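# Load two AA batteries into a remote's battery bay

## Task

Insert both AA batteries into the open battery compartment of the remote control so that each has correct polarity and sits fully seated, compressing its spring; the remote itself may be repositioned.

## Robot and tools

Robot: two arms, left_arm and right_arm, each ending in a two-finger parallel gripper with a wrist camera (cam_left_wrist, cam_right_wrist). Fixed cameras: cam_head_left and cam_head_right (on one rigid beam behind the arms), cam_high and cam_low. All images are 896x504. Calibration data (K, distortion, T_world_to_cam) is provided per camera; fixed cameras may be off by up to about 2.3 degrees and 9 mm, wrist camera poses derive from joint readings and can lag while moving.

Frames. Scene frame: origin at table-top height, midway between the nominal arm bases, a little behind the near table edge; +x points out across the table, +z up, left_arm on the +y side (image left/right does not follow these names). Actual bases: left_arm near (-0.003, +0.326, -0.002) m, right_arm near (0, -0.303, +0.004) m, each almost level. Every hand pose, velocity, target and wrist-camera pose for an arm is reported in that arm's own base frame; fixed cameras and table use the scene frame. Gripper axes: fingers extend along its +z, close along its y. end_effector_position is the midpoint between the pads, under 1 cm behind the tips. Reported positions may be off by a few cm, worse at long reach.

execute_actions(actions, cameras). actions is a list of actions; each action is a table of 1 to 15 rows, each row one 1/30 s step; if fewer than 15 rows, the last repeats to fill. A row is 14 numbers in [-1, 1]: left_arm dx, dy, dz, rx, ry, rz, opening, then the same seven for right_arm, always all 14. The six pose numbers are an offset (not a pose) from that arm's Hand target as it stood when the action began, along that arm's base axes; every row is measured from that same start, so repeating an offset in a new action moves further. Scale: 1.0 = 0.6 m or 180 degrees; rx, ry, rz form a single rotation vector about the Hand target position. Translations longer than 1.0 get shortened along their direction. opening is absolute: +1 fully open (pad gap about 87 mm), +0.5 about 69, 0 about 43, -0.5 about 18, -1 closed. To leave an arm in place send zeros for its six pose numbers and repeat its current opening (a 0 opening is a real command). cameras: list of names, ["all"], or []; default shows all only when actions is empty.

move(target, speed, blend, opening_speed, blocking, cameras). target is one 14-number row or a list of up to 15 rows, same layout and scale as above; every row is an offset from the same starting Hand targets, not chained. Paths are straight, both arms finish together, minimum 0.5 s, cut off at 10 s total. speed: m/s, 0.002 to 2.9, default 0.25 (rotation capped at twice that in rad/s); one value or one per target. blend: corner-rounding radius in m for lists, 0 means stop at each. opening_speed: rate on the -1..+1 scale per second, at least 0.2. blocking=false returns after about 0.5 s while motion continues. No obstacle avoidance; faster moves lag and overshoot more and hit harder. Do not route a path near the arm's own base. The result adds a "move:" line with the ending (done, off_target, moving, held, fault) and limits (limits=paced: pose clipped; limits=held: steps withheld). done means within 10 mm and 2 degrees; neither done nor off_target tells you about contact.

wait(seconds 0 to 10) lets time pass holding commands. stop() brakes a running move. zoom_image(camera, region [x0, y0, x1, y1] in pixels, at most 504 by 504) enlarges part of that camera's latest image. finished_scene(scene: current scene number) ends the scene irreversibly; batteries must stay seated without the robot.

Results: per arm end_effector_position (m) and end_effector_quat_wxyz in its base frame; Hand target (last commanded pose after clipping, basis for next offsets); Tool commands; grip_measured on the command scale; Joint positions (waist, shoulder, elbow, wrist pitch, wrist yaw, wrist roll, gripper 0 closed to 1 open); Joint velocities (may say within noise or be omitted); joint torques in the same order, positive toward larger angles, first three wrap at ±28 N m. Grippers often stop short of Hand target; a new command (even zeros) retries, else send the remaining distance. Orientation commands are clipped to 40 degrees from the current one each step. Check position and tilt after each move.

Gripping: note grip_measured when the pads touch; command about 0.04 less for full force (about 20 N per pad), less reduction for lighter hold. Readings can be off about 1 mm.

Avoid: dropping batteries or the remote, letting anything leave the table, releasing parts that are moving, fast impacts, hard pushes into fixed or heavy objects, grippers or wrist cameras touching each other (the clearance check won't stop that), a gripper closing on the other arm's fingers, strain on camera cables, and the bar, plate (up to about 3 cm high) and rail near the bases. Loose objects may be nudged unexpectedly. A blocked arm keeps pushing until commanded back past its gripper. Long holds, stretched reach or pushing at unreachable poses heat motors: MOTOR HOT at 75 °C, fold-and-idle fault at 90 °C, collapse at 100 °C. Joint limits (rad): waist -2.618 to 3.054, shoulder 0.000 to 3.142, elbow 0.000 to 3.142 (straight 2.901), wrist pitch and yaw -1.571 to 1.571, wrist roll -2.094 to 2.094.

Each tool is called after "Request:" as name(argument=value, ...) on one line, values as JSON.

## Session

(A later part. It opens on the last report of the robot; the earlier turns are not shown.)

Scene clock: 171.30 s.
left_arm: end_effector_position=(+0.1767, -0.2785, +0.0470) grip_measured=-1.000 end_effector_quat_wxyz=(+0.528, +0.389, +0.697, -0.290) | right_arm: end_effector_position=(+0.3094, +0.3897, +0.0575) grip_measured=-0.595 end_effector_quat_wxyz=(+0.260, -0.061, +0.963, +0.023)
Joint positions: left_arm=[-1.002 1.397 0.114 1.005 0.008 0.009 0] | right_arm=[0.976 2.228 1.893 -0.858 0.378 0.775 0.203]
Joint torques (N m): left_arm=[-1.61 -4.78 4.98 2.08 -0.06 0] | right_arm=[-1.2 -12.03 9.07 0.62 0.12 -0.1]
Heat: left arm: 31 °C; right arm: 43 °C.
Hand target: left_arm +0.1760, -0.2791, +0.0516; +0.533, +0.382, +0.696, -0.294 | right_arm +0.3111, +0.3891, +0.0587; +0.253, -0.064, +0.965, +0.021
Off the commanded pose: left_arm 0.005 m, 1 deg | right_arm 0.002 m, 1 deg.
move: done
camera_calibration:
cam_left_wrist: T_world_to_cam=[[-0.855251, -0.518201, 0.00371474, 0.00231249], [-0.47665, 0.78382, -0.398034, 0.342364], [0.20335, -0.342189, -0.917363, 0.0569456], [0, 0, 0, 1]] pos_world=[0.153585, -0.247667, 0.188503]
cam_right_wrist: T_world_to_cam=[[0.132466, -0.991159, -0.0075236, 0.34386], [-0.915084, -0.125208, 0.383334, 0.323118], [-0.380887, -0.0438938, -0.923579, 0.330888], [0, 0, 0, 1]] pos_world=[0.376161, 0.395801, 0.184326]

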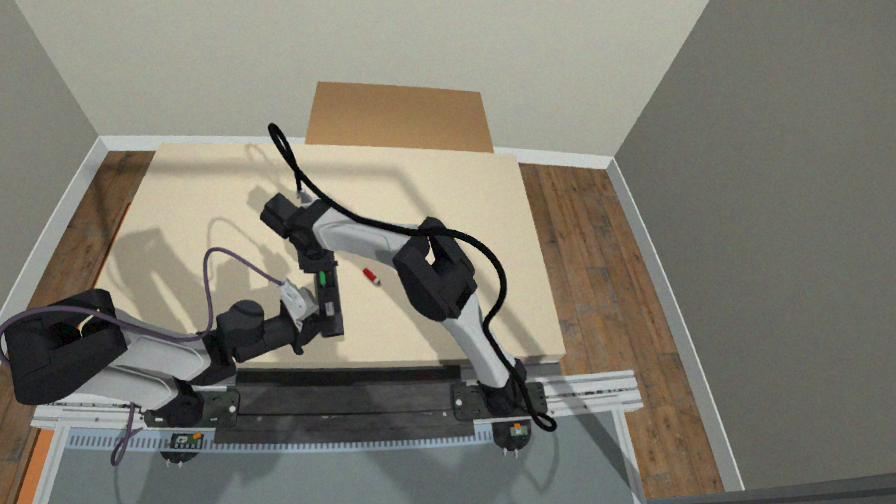

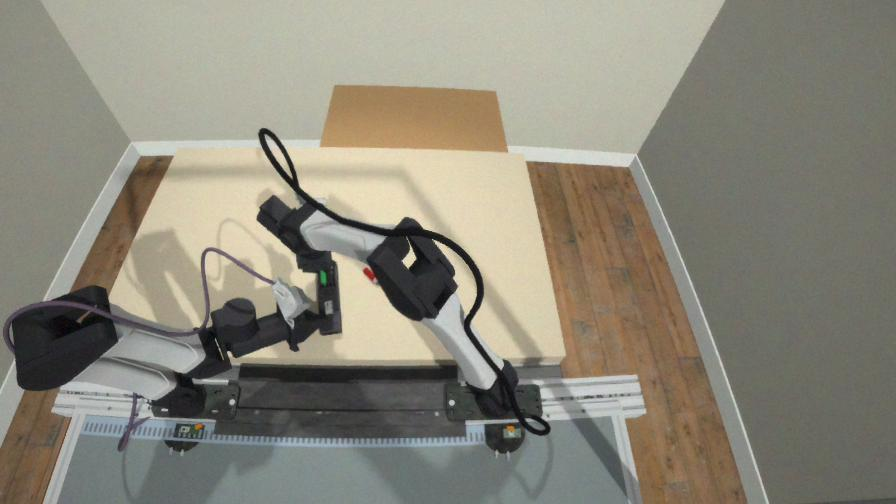

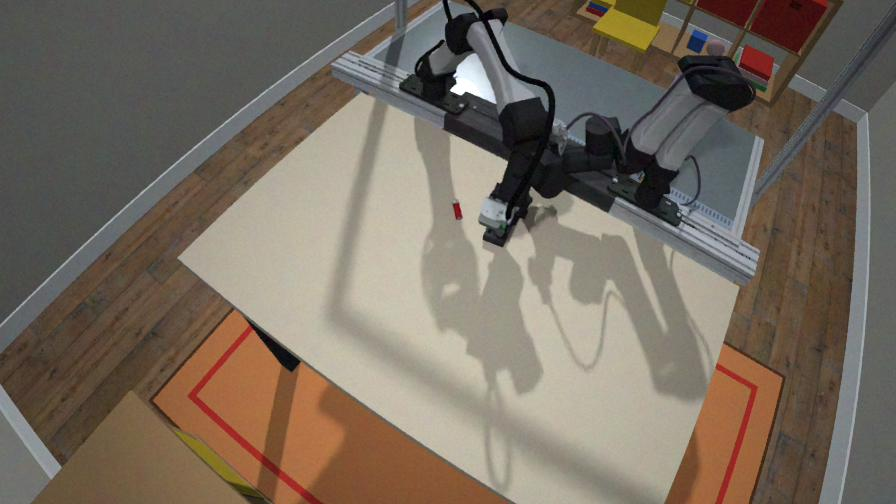

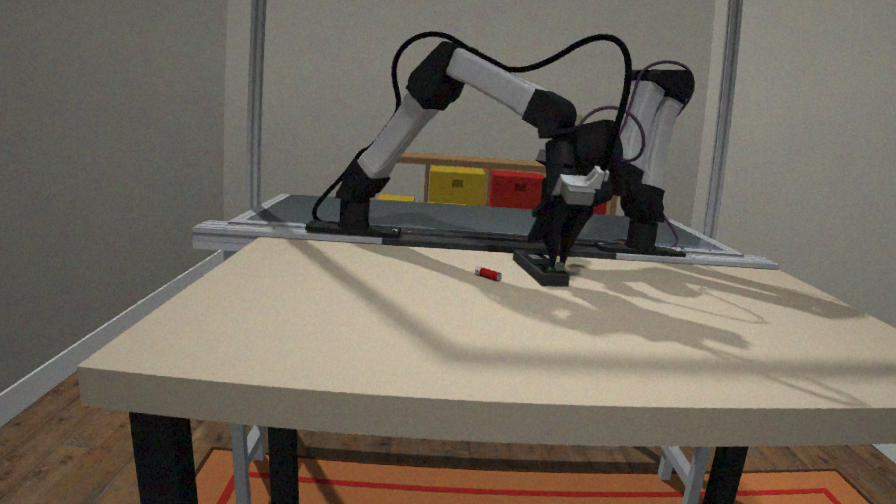

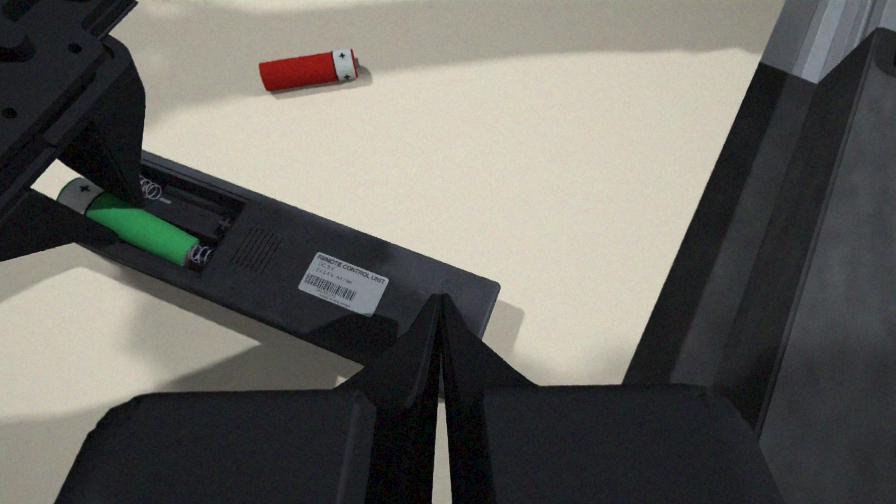

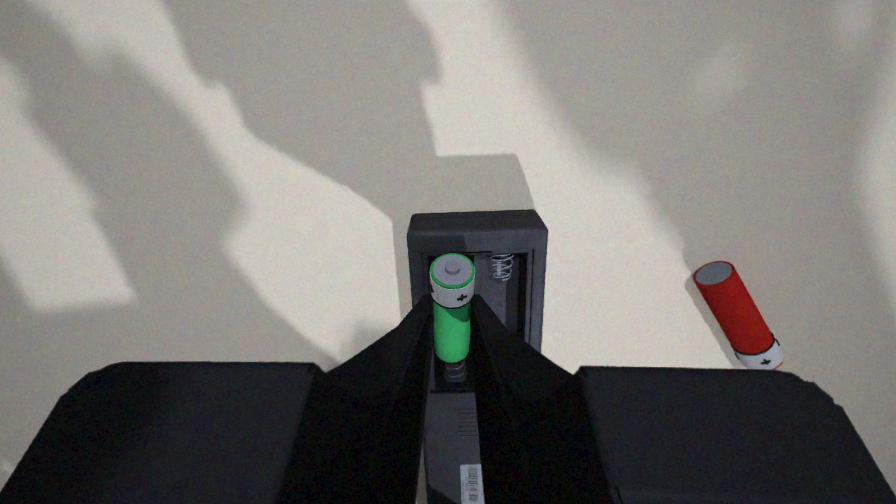

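Request:
move(target=[[0.005,0,-0.03,0,0,0,-1,0,0,0,0,0,0,-0.8],[0.005,0,-0.07,0,0,0,-1,0,0,0,0,0,0,-0.8]], speed=0.05, cameras=["cam_left_wrist"])

Request:
move(target=[0,0,0,0,0,0,-1,-0.018,-0.002,-0.002,0,0,0,-0.8], speed=0.05, cameras=["cam_left_wrist","cam_right_wrist"])

Request:
zoom_image(camera="cam_left_wrist", region=[20, 120, 270, 300])

Scene clock: 173.40 s.
left_arm: end_effector_position=(+0.1815, -0.2886, +0.0282) grip_measured=-1.000 end_effector_quat_wxyz=(+0.552, +0.379, +0.676, -0.307) | right_arm: end_effector_position=(+0.3101, +0.3891, +0.0575) grip_measured=-0.595 end_effector_quat_wxyz=(+0.260, -0.060, +0.963, +0.023)
Joint positions: left_arm=[-1.002 1.8 0.089 1.508 0.015 0.007 0] | right_arm=[0.974 2.228 1.893 -0.858 0.378 0.775 0.203]
Joint torques (N m): left_arm=[-0.39 -1.07 1.42 2.07 -0.03 0.04] | right_arm=[-0.98 -12.05 9.1 0.63 0.13 -0.08]
Heat: left arm: 31 °C; right arm: 43 °C.
Hand target: left_arm +0.1790, -0.2791, +0.0096; +0.533, +0.382, +0.696, -0.294 | right_arm +0.3111, +0.3891, +0.0587; +0.253, -0.064, +0.965, +0.021
Off the commanded pose: left_arm 0.021 m, 3 deg | right_arm 0.002 m, 1 deg.
move: off_target (left_arm)
camera_calibration:
cam_left_wrist: T_world_to_cam=[[-0.85899, -0.511964, 0.00534394, 0.00368901], [-0.455438, 0.759298, -0.464803, 0.336039], [0.233905, -0.401695, -0.885398, 0.0115894], [0, 0, 0, 1]] pos_world=[0.153503, -0.24861, 0.166434]
Images, in order (width x height): cam_left_wrist 896x504.

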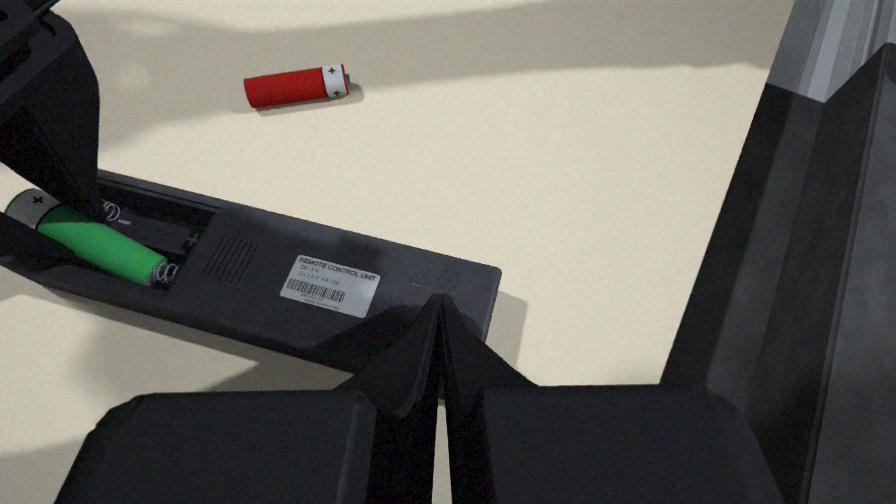

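Scene clock: 174.10 s.
left_arm: end_effector_position=(+0.1815, -0.2886, +0.0282) grip_measured=-1.000 end_effector_quat_wxyz=(+0.552, +0.379, +0.676, -0.307) | right_arm: end_effector_position=(+0.3100, +0.3893, +0.0575) grip_measured=-0.595 end_effector_quat_wxyz=(+0.260, -0.060, +0.963, +0.023)
Joint positions: left_arm=[-1.002 1.8 0.089 1.508 0.015 0.007 0] | right_arm=[0.974 2.228 1.893 -0.858 0.378 0.775 0.203]
Joint torques (N m): left_arm=[-0.38 -1.06 1.4 2.05 -0.03 0.05] | right_arm=[0.66 -14.74 4.48 0.74 0.21 0.08]
Heat: left arm: 31 °C; right arm: 43 °C.
Hand target: left_arm +0.1790, -0.2791, +0.0096; +0.533, +0.382, +0.696, -0.294 | right_arm +0.3003, +0.3879, +0.0575; +0.253, -0.064, +0.965, +0.021
Off the commanded pose: left_arm 0.021 m, 3 deg | right_arm 0.010 m, 1 deg.
move: off_target (left_arm)
camera_calibration:
cam_left_wrist: T_world_to_cam=[[-0.85899, -0.511964, 0.00534394, 0.00368901], [-0.455438, 0.759298, -0.464803, 0.336039], [0.233905, -0.401695, -0.885398, 0.0115894], [0, 0, 0, 1]] pos_world=[0.153503, -0.24861, 0.166434]
cam_right_wrist: T_world_to_cam=[[0.131004, -0.991351, -0.00777595, 0.343875], [-0.915154, -0.123944, 0.383575, 0.322982], [-0.381222, -0.0431339, -0.923477, 0.330859], [0, 0, 0, 1]] pos_world=[0.37666, 0.395204, 0.184327]
Images, in order (width x height): cam_left_wrist 896x504, cam_right_wrist 896x504.

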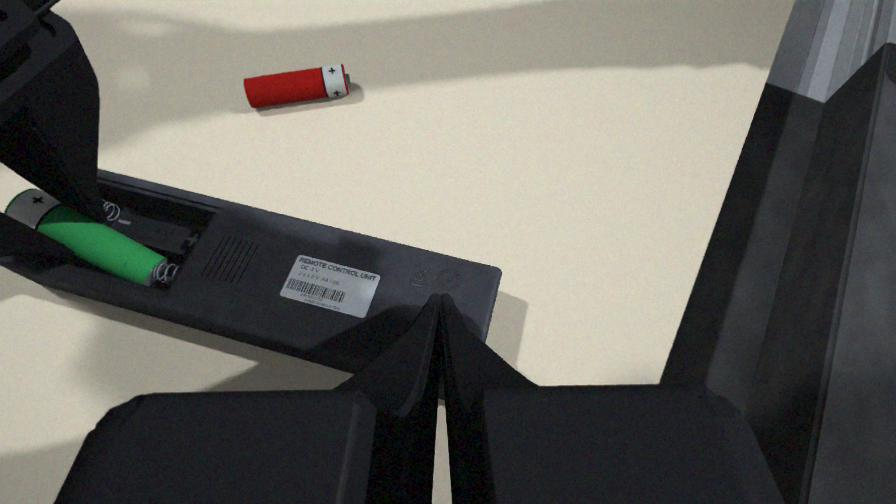

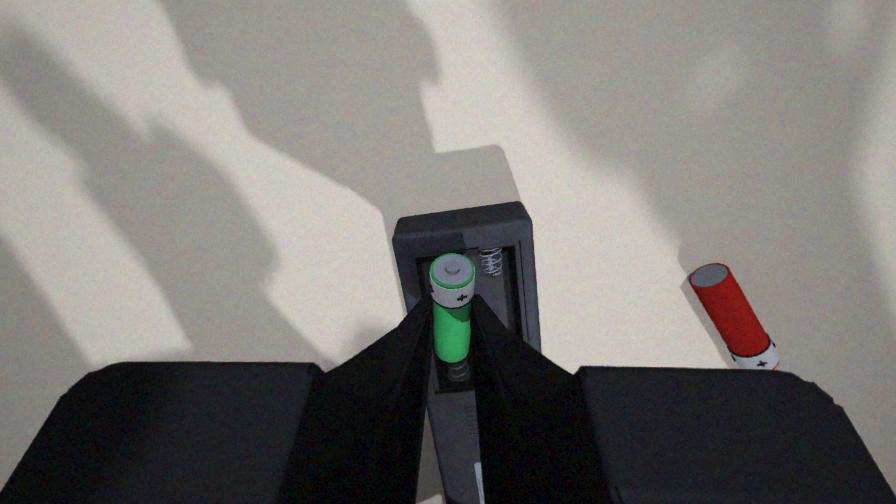

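Scaled by 2.016 from the camera's 896x504 image, which has a finer 1280x720 frame.

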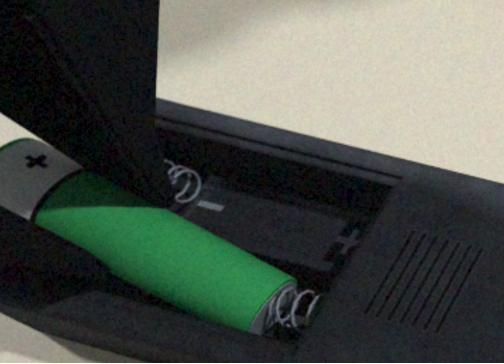

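Request:
move(target=[0.004,-0.015,0.01,0,0,0,-1,-0.022,-0.004,-0.002,0,0,0.015,-0.8], speed=0.05, cameras=["cam_left_wrist","cam_right_wrist"])

Request:
zoom_image(camera="cam_left_wrist", region=[0, 120, 250, 300])

Scene clock: 175.17 s.
left_arm: end_effector_position=(+0.1812, -0.2920, +0.0287) grip_measured=-1.000 end_effector_quat_wxyz=(+0.551, +0.380, +0.676, -0.309) | right_arm: end_effector_position=(+0.3057, +0.3894, +0.0562) grip_measured=-0.595 end_effector_quat_wxyz=(+0.272, -0.067, +0.960, +0.032)
Joint positions: left_arm=[-1.008 1.799 0.099 1.496 0.015 0.003 0] | right_arm=[0.985 2.189 1.816 -0.79 0.386 0.764 0.203]
Joint torques (N m): left_arm=[-1.21 -4.89 3.59 1.41 -0.18 0.04] | right_arm=[1.31 -15.34 3.93 0.59 0 -0.08]
Heat: left arm: 31 °C; right arm: 43 °C.
Hand target: left_arm +0.1813, -0.2881, +0.0156; +0.533, +0.382, +0.696, -0.294 | right_arm +0.2871, +0.3855, +0.0564; +0.253, -0.087, +0.963, +0.027
Off the commanded pose: left_arm 0.014 m, 4 deg | right_arm 0.019 m, 3 deg.
move: off_target (left_arm, right_arm)
camera_calibration:
cam_left_wrist: T_world_to_cam=[[-0.861494, -0.507687, 0.00906822, 0.00322589], [-0.453061, 0.760489, -0.465181, 0.33856], [0.22927, -0.404859, -0.885169, 0.0107001], [0, 0, 0, 1]] pos_world=[0.153714, -0.251501, 0.166934]
cam_right_wrist: T_world_to_cam=[[0.148331, -0.98875, -0.0192517, 0.338949], [-0.921644, -0.145269, 0.359817, 0.331269], [-0.358566, -0.0356287, -0.932824, 0.318764], [0, 0, 0, 1]] pos_world=[0.369334, 0.394617, 0.18468]
Images, in order (width x height): cam_left_wrist 896x504, cam_right_wrist 896x504.

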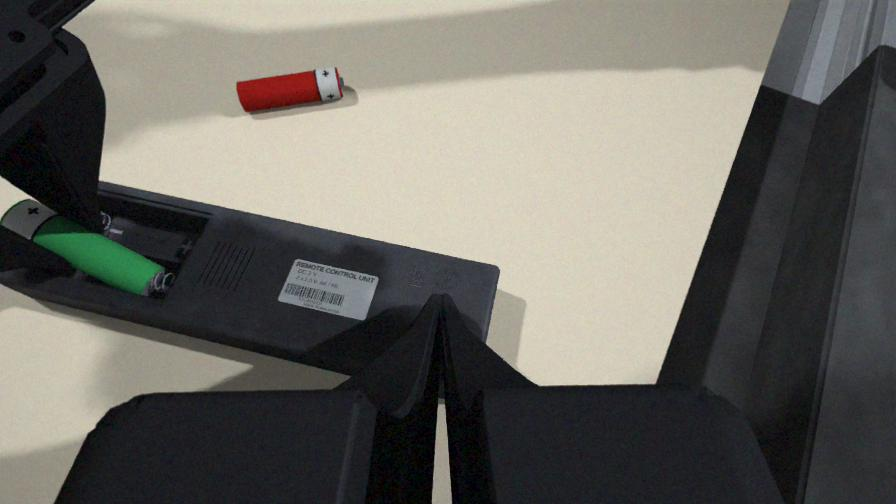

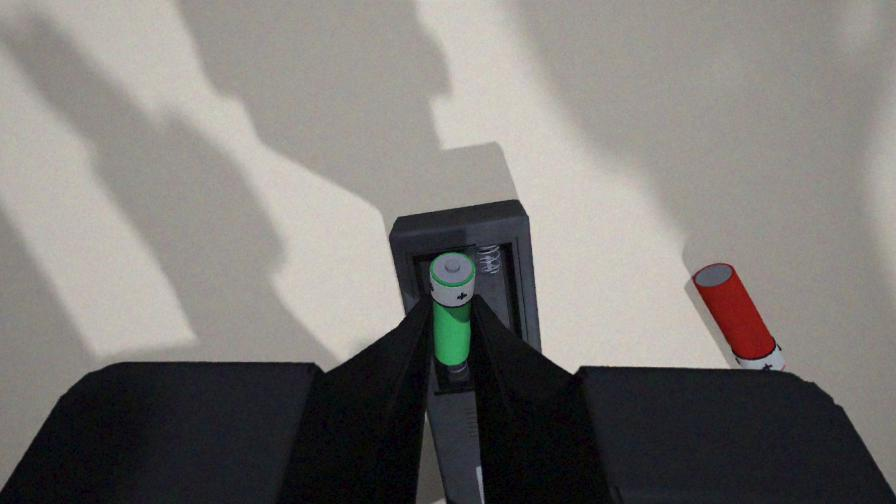

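Scaled by 2.016 from the camera's 896x504 image, which has a finer 1280x720 frame.

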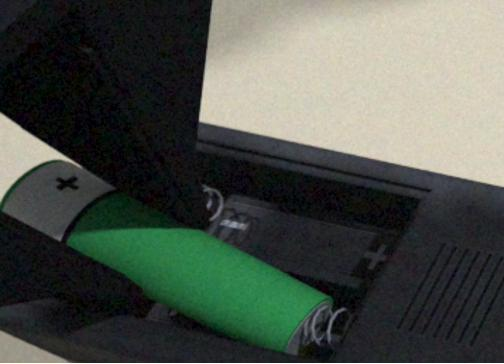

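Request:
move(target=[[0,0,0,0,0,0,-1,-0.02,-0.003,0,0,0,0,-0.8],[0,0,0,0,0,0,-1,-0.02,-0.003,-0.014,-0.008,0.055,0,-0.8]], speed=0.05, cameras=["cam_left_wrist","cam_right_wrist"])

Request:
zoom_image(camera="cam_left_wrist", region=[0, 120, 250, 300])

Request:
zoom_image(camera="cam_right_wrist", region=[330, 170, 580, 420])

Scene clock: 178.43 s.
left_arm: end_effector_position=(+0.1805, -0.2924, +0.0287) grip_measured=-1.000 end_effector_quat_wxyz=(+0.550, +0.379, +0.676, -0.311) | right_arm: end_effector_position=(+0.2912, +0.3914, +0.0548) grip_measured=-0.595 end_effector_quat_wxyz=(+0.208, -0.079, +0.974, +0.039)
Joint positions: left_arm=[-1.01 1.799 0.099 1.496 0.015 0 0] | right_arm=[0.971 2.233 1.914 -0.918 0.272 0.764 0.203]
Joint torques (N m): left_arm=[-1.02 -4.89 3.56 1.4 -0.17 0.1] | right_arm=[-0.34 -11.59 8.01 0.09 -0.28 0.04]
Heat: left arm: 31 °C; right arm: 44 °C.
Hand target: left_arm +0.1814, -0.2881, +0.0156; +0.533, +0.381, +0.696, -0.294 | right_arm +0.2753, +0.3837, +0.0480; +0.167, -0.087, +0.982, +0.023
Off the commanded pose: left_arm 0.014 m, 4 deg | right_arm 0.019 m, 5 deg.
move: off_target (left_arm, right_arm)
camera_calibration:
cam_left_wrist: T_world_to_cam=[[-0.862077, -0.506624, 0.0124775, 0.00274949], [-0.453509, 0.760241, -0.465148, 0.338623], [0.226169, -0.406652, -0.885145, 0.0106864], [0, 0, 0, 1]] pos_world=[0.153522, -0.251697, 0.166935]
cam_right_wrist: T_world_to_cam=[[0.172053, -0.984386, -0.0371751, 0.335316], [-0.863037, -0.168823, 0.476094, 0.30448], [-0.474936, -0.0498296, -0.878608, 0.348735], [0, 0, 0, 1]] pos_world=[0.370712, 0.398861, 0.173906]
Images, in order (width x height): cam_left_wrist 896x504, cam_right_wrist 896x504.

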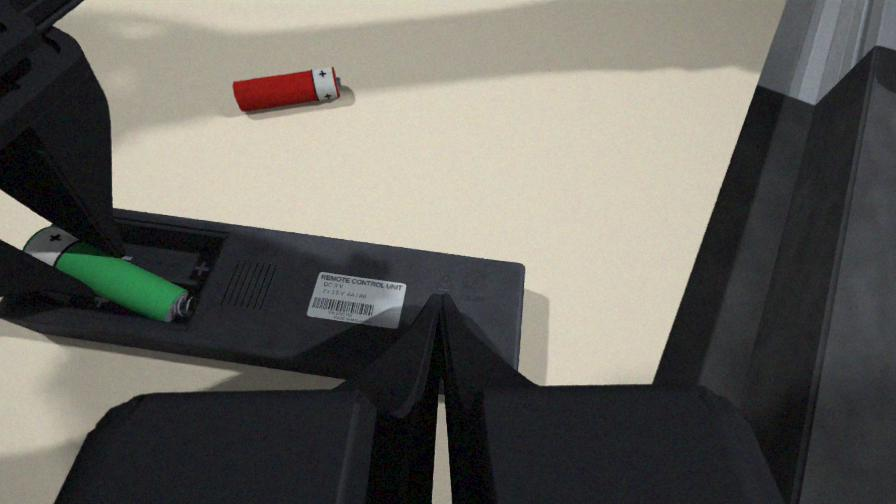

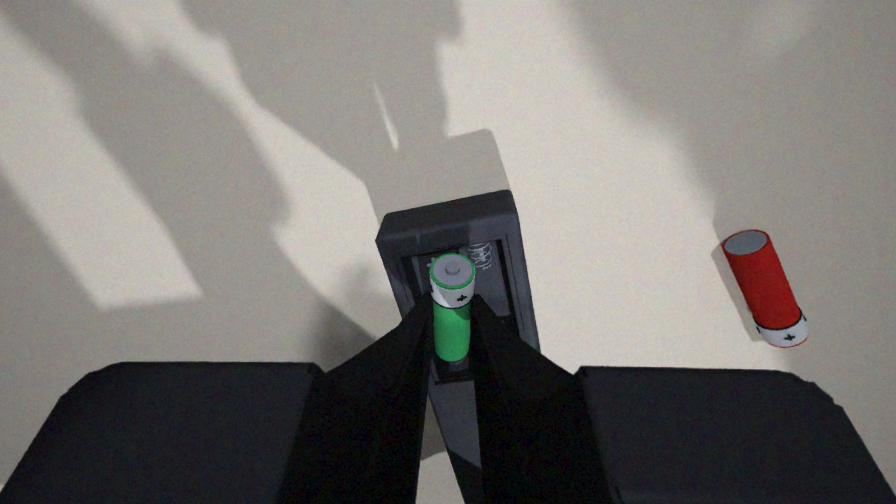

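Scaled by 2.016 from the camera's 896x504 image, which has a finer 1280x720 frame.

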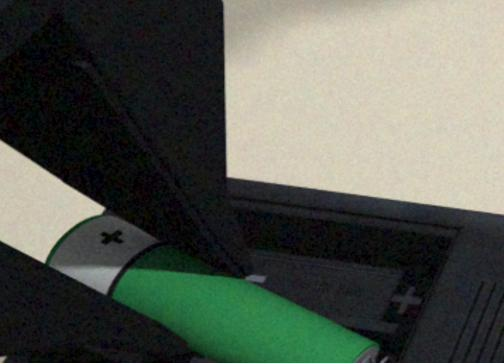

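Scaled by 2.016 from the camera's 896x504 image, which has a finer 1280x720 frame.

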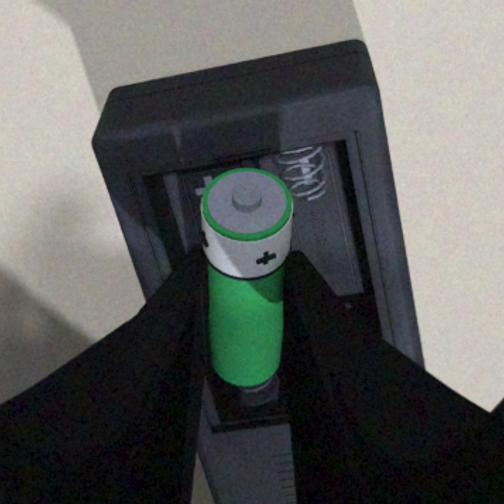

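Request:
move(target=[0,0,0,0,0,0,-1,0,0,0.0,0,0,0.045,-0.8], speed=0.05, cameras=["cam_left_wrist","cam_right_wrist"])

Request:
zoom_image(camera="cam_left_wrist", region=[0, 180, 250, 360])

Request:
zoom_image(camera="cam_right_wrist", region=[330, 170, 580, 420])

Scene clock: 180.63 s.
left_arm: end_effector_position=(+0.1802, -0.2926, +0.0287) grip_measured=-1.000 end_effector_quat_wxyz=(+0.549, +0.379, +0.676, -0.311) | right_arm: end_effector_position=(+0.2867, +0.3940, +0.0544) grip_measured=-0.595 end_effector_quat_wxyz=(+0.196, -0.143, +0.969, +0.048)
Joint positions: left_arm=[-1.01 1.799 0.099 1.496 0.017 -0.001 0] | right_arm=[0.971 2.233 1.914 -0.907 0.221 0.639 0.203]
Joint torques (N m): left_arm=[-1.02 -4.89 3.58 1.4 -0.2 0.09] | right_arm=[-0.79 -12.89 5.79 0.36 -0.16 -0.13]
Heat: left arm: 31 °C; right arm: 44 °C.
Hand target: left_arm +0.1814, -0.2881, +0.0156; +0.533, +0.382, +0.696, -0.294 | right_arm +0.2753, +0.3837, +0.0480; +0.166, -0.156, +0.973, +0.034
Off the commanded pose: left_arm 0.014 m, 4 deg | right_arm 0.017 m, 4 deg.
move: off_target (left_arm, right_arm)
camera_calibration:
cam_left_wrist: T_world_to_cam=[[-0.862734, -0.505476, 0.0135673, 0.00287502], [-0.452917, 0.760541, -0.465235, 0.338576], [0.224846, -0.407519, -0.885083, 0.0106839], [0, 0, 0, 1]] pos_world=[0.153425, -0.251694, 0.166935]
cam_right_wrist: T_world_to_cam=[[0.29868, -0.95387, -0.0303695, 0.289992], [-0.825558, -0.274205, 0.49322, 0.331012], [-0.478796, -0.122243, -0.869374, 0.37556], [0, 0, 0, 1]] pos_world=[0.366471, 0.413289, 0.172047]
Images, in order (width x height): cam_left_wrist 896x504, cam_right_wrist 896x504.

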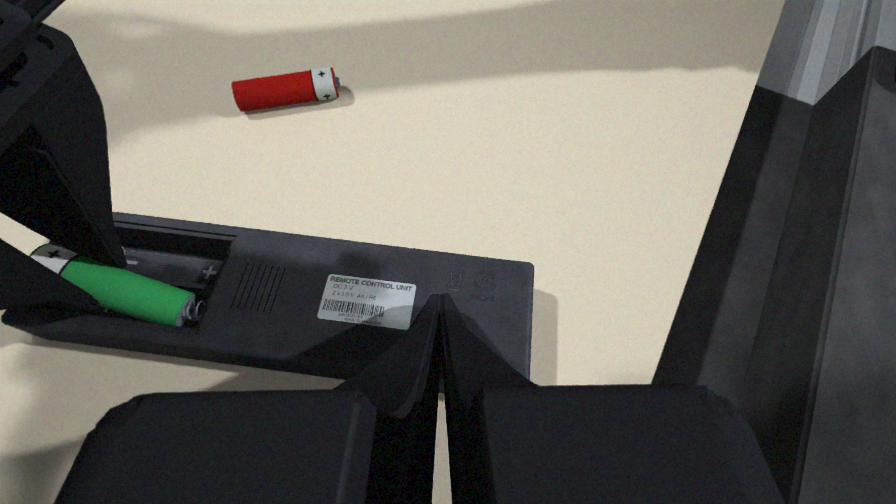

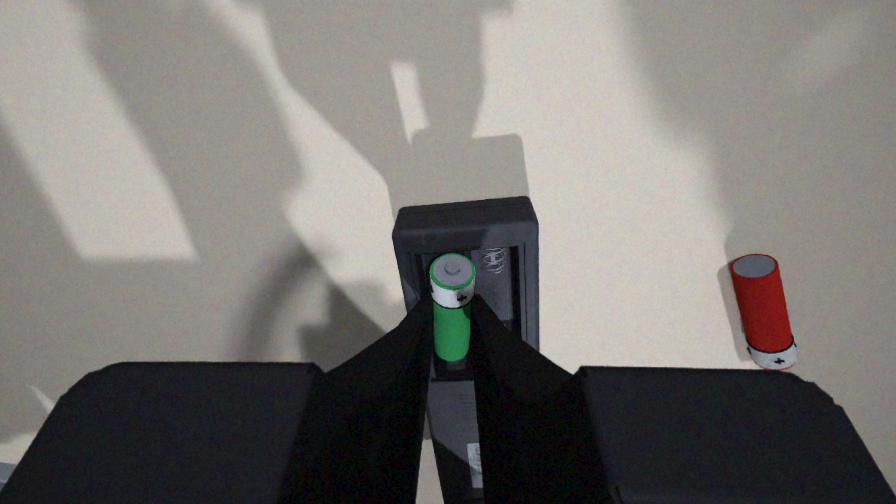

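Scaled by 2.016 from the camera's 896x504 image, which has a finer 1280x720 frame.

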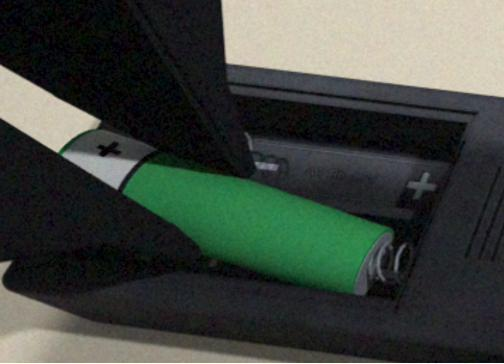

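Scaled by 2.016 from the camera's 896x504 image, which has a finer 1280x720 frame.

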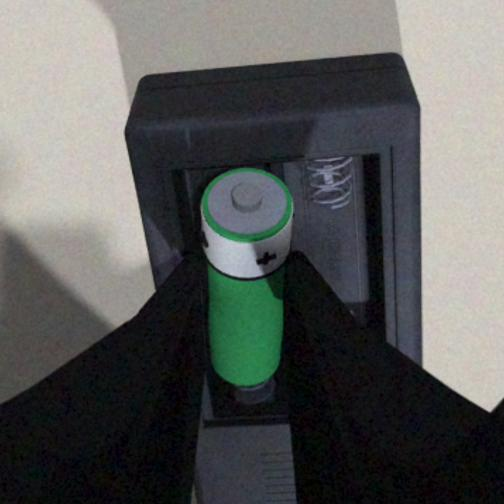

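Request:
move(target=[0,0,0,0,0,0,-1,0.006,0.002,-0.012,-0.014,0.042,0,-0.8], speed=0.05, cameras=["cam_left_wrist","cam_right_wrist"])

Request:
zoom_image(camera="cam_left_wrist", region=[0, 180, 250, 360])

Request:
zoom_image(camera="cam_right_wrist", region=[330, 170, 580, 420])

Scene clock: 182.73 s.
left_arm: end_effector_position=(+0.1802, -0.2926, +0.0287) grip_measured=-1.000 end_effector_quat_wxyz=(+0.549, +0.379, +0.676, -0.311) | right_arm: end_effector_position=(+0.2886, +0.3941, +0.0529) grip_measured=-0.595 end_effector_quat_wxyz=(+0.133, -0.149, +0.979, +0.041)
Joint positions: left_arm=[-1.01 1.799 0.099 1.496 0.017 -0.001 0] | right_arm=[0.936 2.36 2.14 -1.103 0.129 0.618 0.203]
Joint torques (N m): left_arm=[-1.05 -4.92 3.6 1.4 -0.18 0.1] | right_arm=[-0.87 -11.07 7.31 0.16 -0.17 -0.13]
Heat: left arm: 31 °C; right arm: 44 °C.
Hand target: left_arm +0.1814, -0.2881, +0.0156; +0.533, +0.382, +0.696, -0.294 | right_arm +0.2788, +0.3849, +0.0407; +0.097, -0.158, +0.982, +0.023
Off the commanded pose: left_arm 0.014 m, 4 deg | right_arm 0.018 m, 5 deg.
move: off_target (left_arm, right_arm)
camera_calibration:
cam_left_wrist: T_world_to_cam=[[-0.862734, -0.505476, 0.0135673, 0.00287502], [-0.452917, 0.760541, -0.465235, 0.338576], [0.224846, -0.407519, -0.885083, 0.0106839], [0, 0, 0, 1]] pos_world=[0.153425, -0.251694, 0.166935]
cam_right_wrist: T_world_to_cam=[[0.30607, -0.951328, -0.0359865, 0.286636], [-0.753963, -0.265305, 0.60096, 0.303449], [-0.581257, -0.156803, -0.798469, 0.414507], [0, 0, 0, 1]] pos_world=[0.381994, 0.418188, 0.158925]
Images, in order (width x height): cam_left_wrist 896x504, cam_right_wrist 896x504.

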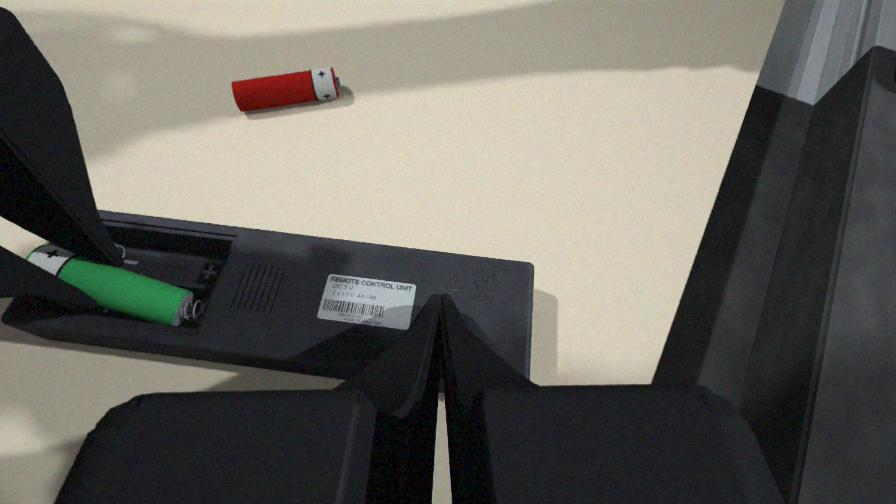

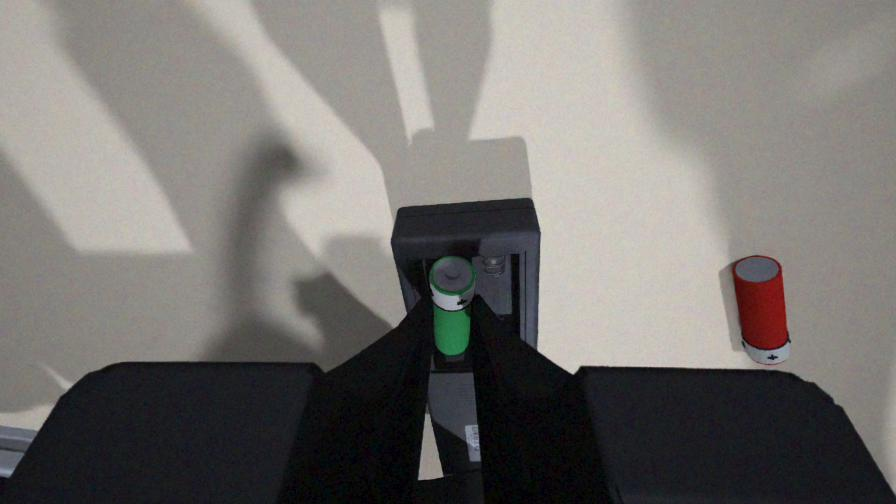

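Scaled by 2.016 from the camera's 896x504 image, which has a finer 1280x720 frame.

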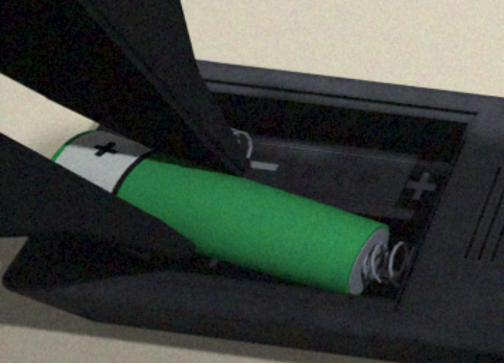

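Scaled by 2.016 from the camera's 896x504 image, which has a finer 1280x720 frame.

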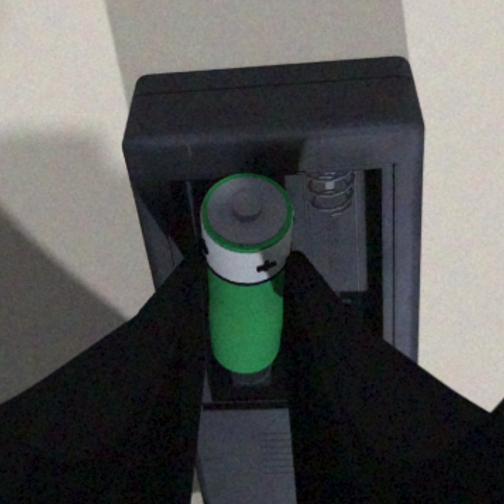

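Request:
move(target=[[0,0,0,0,0,0,-1,0.008,0.006,0.014,0,0,0,-0.8],[0,0,0,0,0,0,-1,0.008,0.006,0.014,0,0,0,-0.4]], speed=0.04, opening_speed=0.4, cameras=["cam_left_wrist","cam_right_wrist"])

Request:
zoom_image(camera="cam_left_wrist", region=[0, 180, 250, 360])

Request:
zoom_image(camera="cam_right_wrist", region=[330, 170, 580, 420])

Scene clock: 185.47 s.
left_arm: end_effector_position=(+0.1802, -0.2925, +0.0286) grip_measured=-1.000 end_effector_quat_wxyz=(+0.549, +0.380, +0.676, -0.311) | right_arm: end_effector_position=(+0.2859, +0.3911, +0.0509) grip_measured=-0.400 end_effector_quat_wxyz=(+0.111, -0.153, +0.982, +0.027)
Joint positions: left_arm=[-1.01 1.799 0.099 1.495 0.017 -0.001 0] | right_arm=[0.933 2.412 2.229 -1.19 0.117 0.611 0.3]
Joint torques (N m): left_arm=[-1.01 -4.94 3.55 1.4 -0.19 0.09] | right_arm=[-0.94 -12.83 8.06 0.3 -0.06 -0.1]
Heat: left arm: 31 °C; right arm: 44 °C.
Hand target: left_arm +0.1814, -0.2881, +0.0155; +0.533, +0.382, +0.696, -0.294 | right_arm +0.2836, +0.3885, +0.0491; +0.097, -0.158, +0.982, +0.023
Off the commanded pose: left_arm 0.014 m, 4 deg | right_arm 0.004 m, 2 deg.
move: off_target (left_arm); target 2's new opening was sent with right_arm's hand 0.009 m and 3 deg from that target
camera_calibration:
cam_left_wrist: T_world_to_cam=[[-0.862743, -0.50546, 0.0135791, 0.00287969], [-0.45299, 0.760695, -0.464911, 0.338527], [0.224664, -0.40725, -0.885253, 0.0107192], [0, 0, 0, 1]] pos_world=[0.153426, -0.251695, 0.166835]
cam_right_wrist: T_world_to_cam=[[0.310632, -0.950428, -0.0139602, 0.281791], [-0.7283, -0.247419, 0.639032, 0.285535], [-0.610808, -0.188336, -0.769053, 0.430242], [0, 0, 0, 1]] pos_world=[0.383217, 0.419499, 0.152347]
Images, in order (width x height): cam_left_wrist 896x504, cam_right_wrist 896x504.

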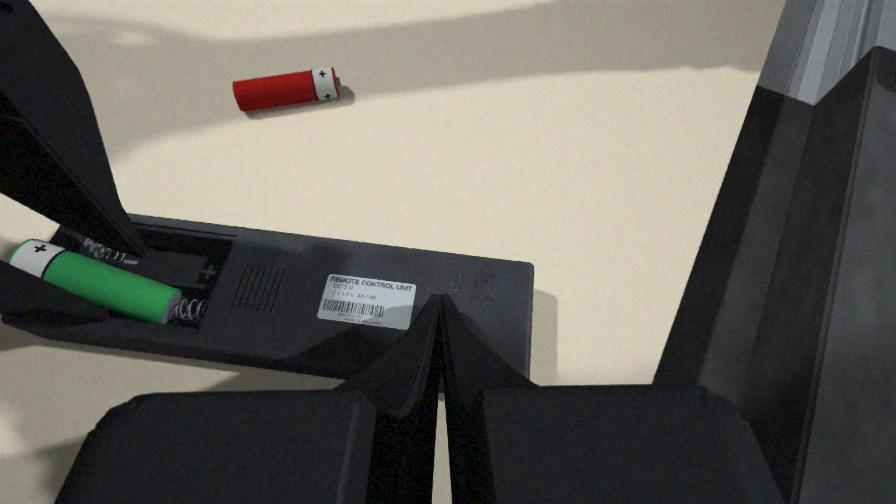

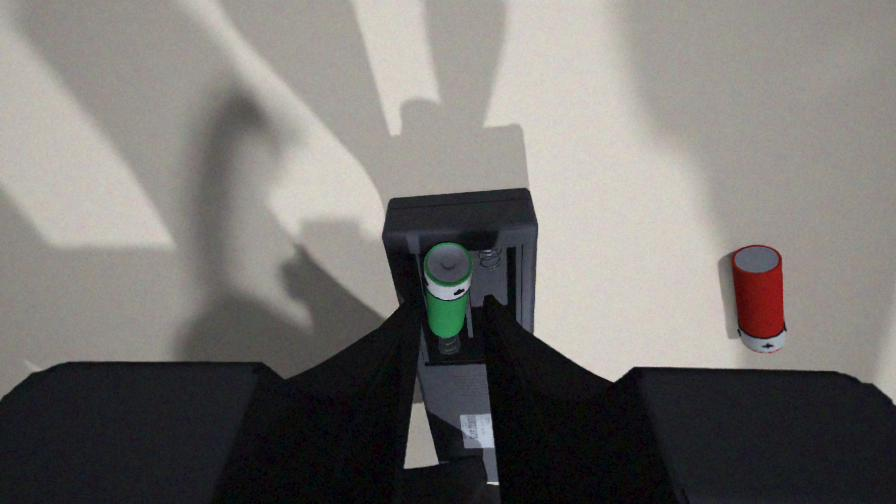

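Scaled by 2.016 from the camera's 896x504 image, which has a finer 1280x720 frame.

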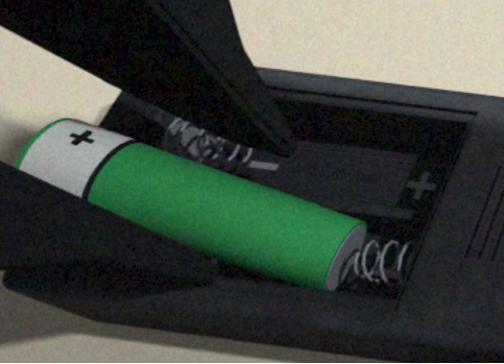

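Scaled by 2.016 from the camera's 896x504 image, which has a finer 1280x720 frame.

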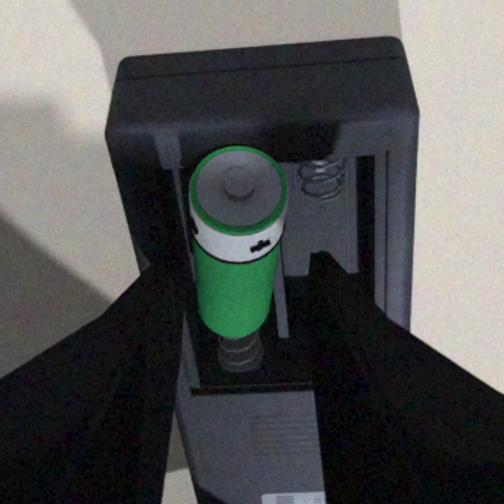

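Request:
move(target=[0,0,0,0,0,0,-1,0.004,0.004,0.1,0,0,0,-0.4], speed=0.08, cameras=["cam_left_wrist","cam_right_wrist","cam_low"])

Request:
zoom_image(camera="cam_left_wrist", region=[0, 180, 250, 360])

Request:
zoom_image(camera="cam_right_wrist", region=[350, 130, 530, 310])

Request:
zoom_image(camera="cam_low", region=[490, 220, 600, 300])

Scene clock: 187.37 s.
left_arm: end_effector_position=(+0.1802, -0.2925, +0.0286) grip_measured=-1.000 end_effector_quat_wxyz=(+0.549, +0.380, +0.676, -0.311) | right_arm: end_effector_position=(+0.2866, +0.3930, +0.1057) grip_measured=-0.400 end_effector_quat_wxyz=(+0.108, -0.154, +0.982, +0.026)
Joint positions: left_arm=[-1.01 1.799 0.099 1.495 0.017 -0.001 0] | right_arm=[0.933 2.56 2.729 -1.548 0.114 0.611 0.3]
Joint torques (N m): left_arm=[-1.09 -4.9 3.58 1.42 -0.19 0.09] | right_arm=[-1.01 -13.97 8.43 0.32 -0.02 -0.1]
Heat: left arm: 31 °C; right arm: 44 °C.
Hand target: left_arm +0.1814, -0.2881, +0.0155; +0.533, +0.382, +0.696, -0.294 | right_arm +0.2859, +0.3909, +0.1091; +0.097, -0.158, +0.982, +0.023
Off the commanded pose: left_arm 0.014 m, 4 deg | right_arm 0.004 m, 1 deg.
joint sent to its limit (right arm) — joint 4 (wrist pitch), lower limit. The joint targets still meet the commanded pose.
move: off_target (left_arm)
camera_calibration:
cam_left_wrist: T_world_to_cam=[[-0.862743, -0.50546, 0.0135791, 0.00287969], [-0.45299, 0.760695, -0.464911, 0.338527], [0.224664, -0.40725, -0.885253, 0.0107192], [0, 0, 0, 1]] pos_world=[0.153426, -0.251695, 0.166835]
cam_right_wrist: T_world_to_cam=[[0.311174, -0.950263, -0.0131128, 0.283841], [-0.724399, -0.246098, 0.643958, 0.249458], [-0.615156, -0.190884, -0.764949, 0.475039], [0, 0, 0, 1]] pos_world=[0.384606, 0.421792, 0.206462]
Images, in order (width x height): cam_low 896x504, cam_left_wrist 896x504, cam_right_wrist 896x504.

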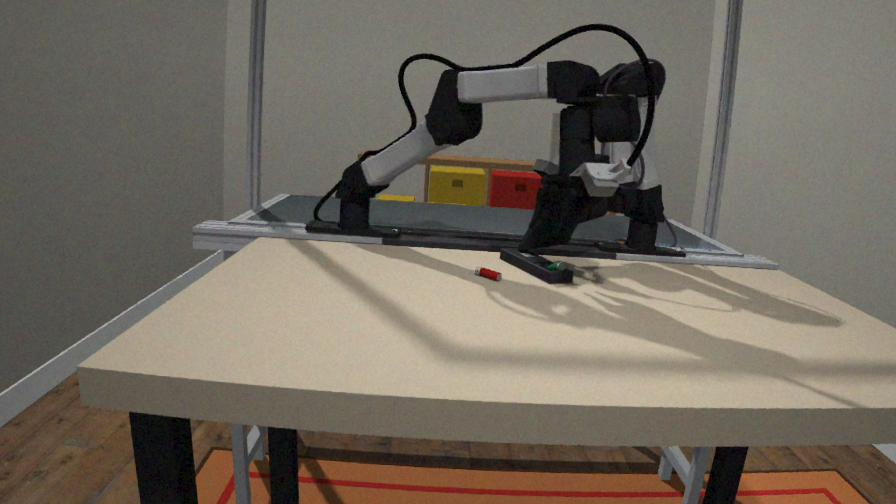

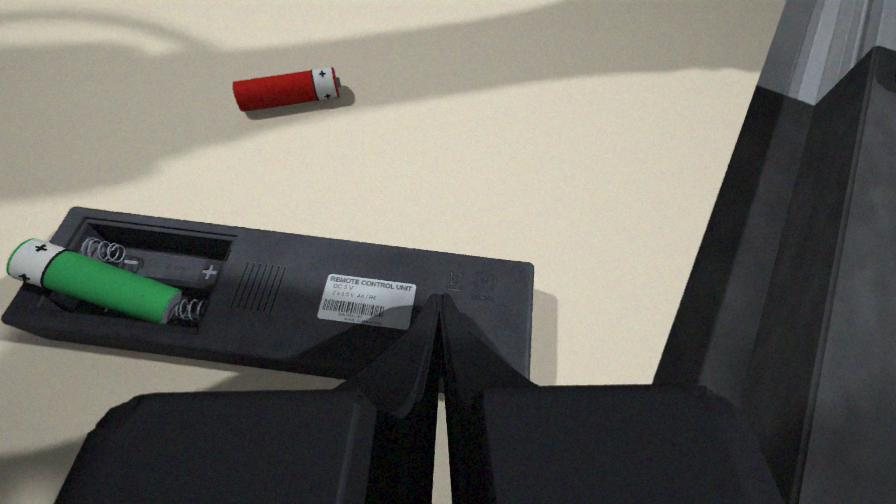

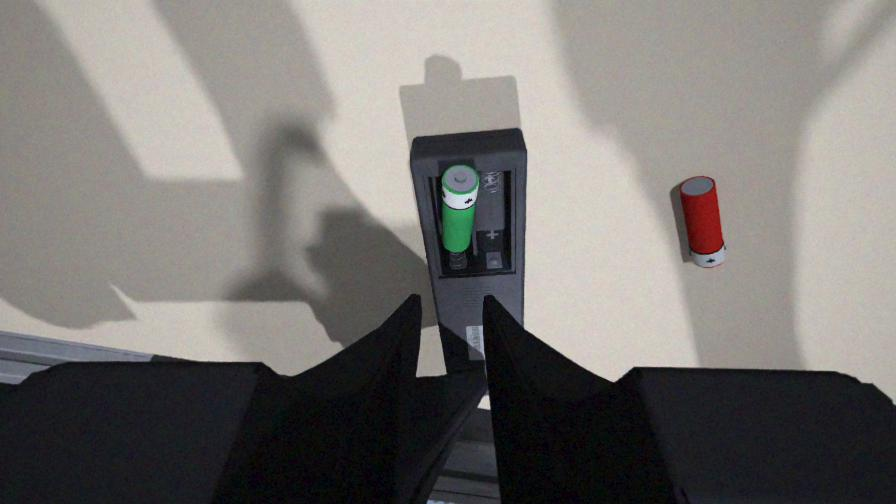

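Scaled by 2.016 from the camera's 896x504 image, which has a finer 1280x720 frame.

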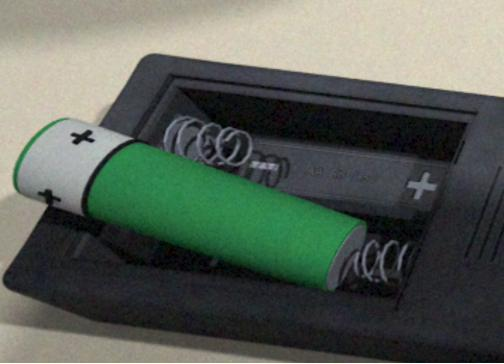

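Scaled by 2.800 from the camera's 896x504 image, which has a finer 1280x720 frame.

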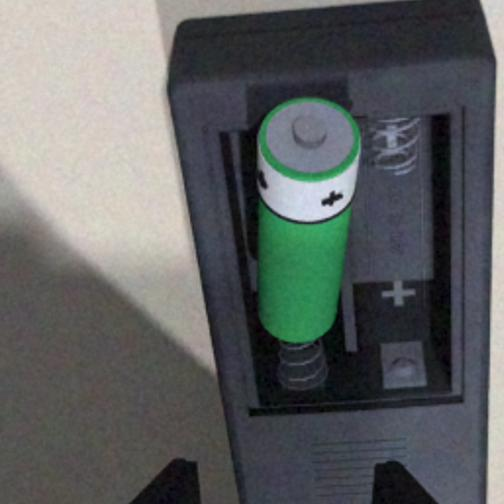

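Scaled by 4.582 from the camera's 896x504 image, which has a finer 1280x720 frame.

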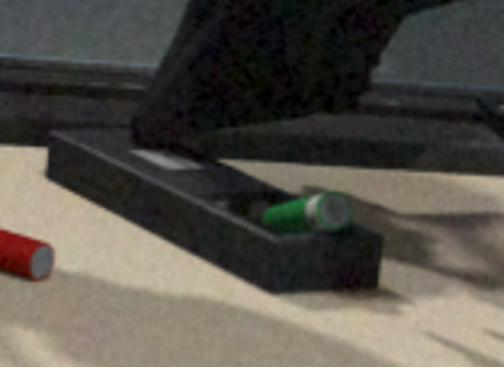

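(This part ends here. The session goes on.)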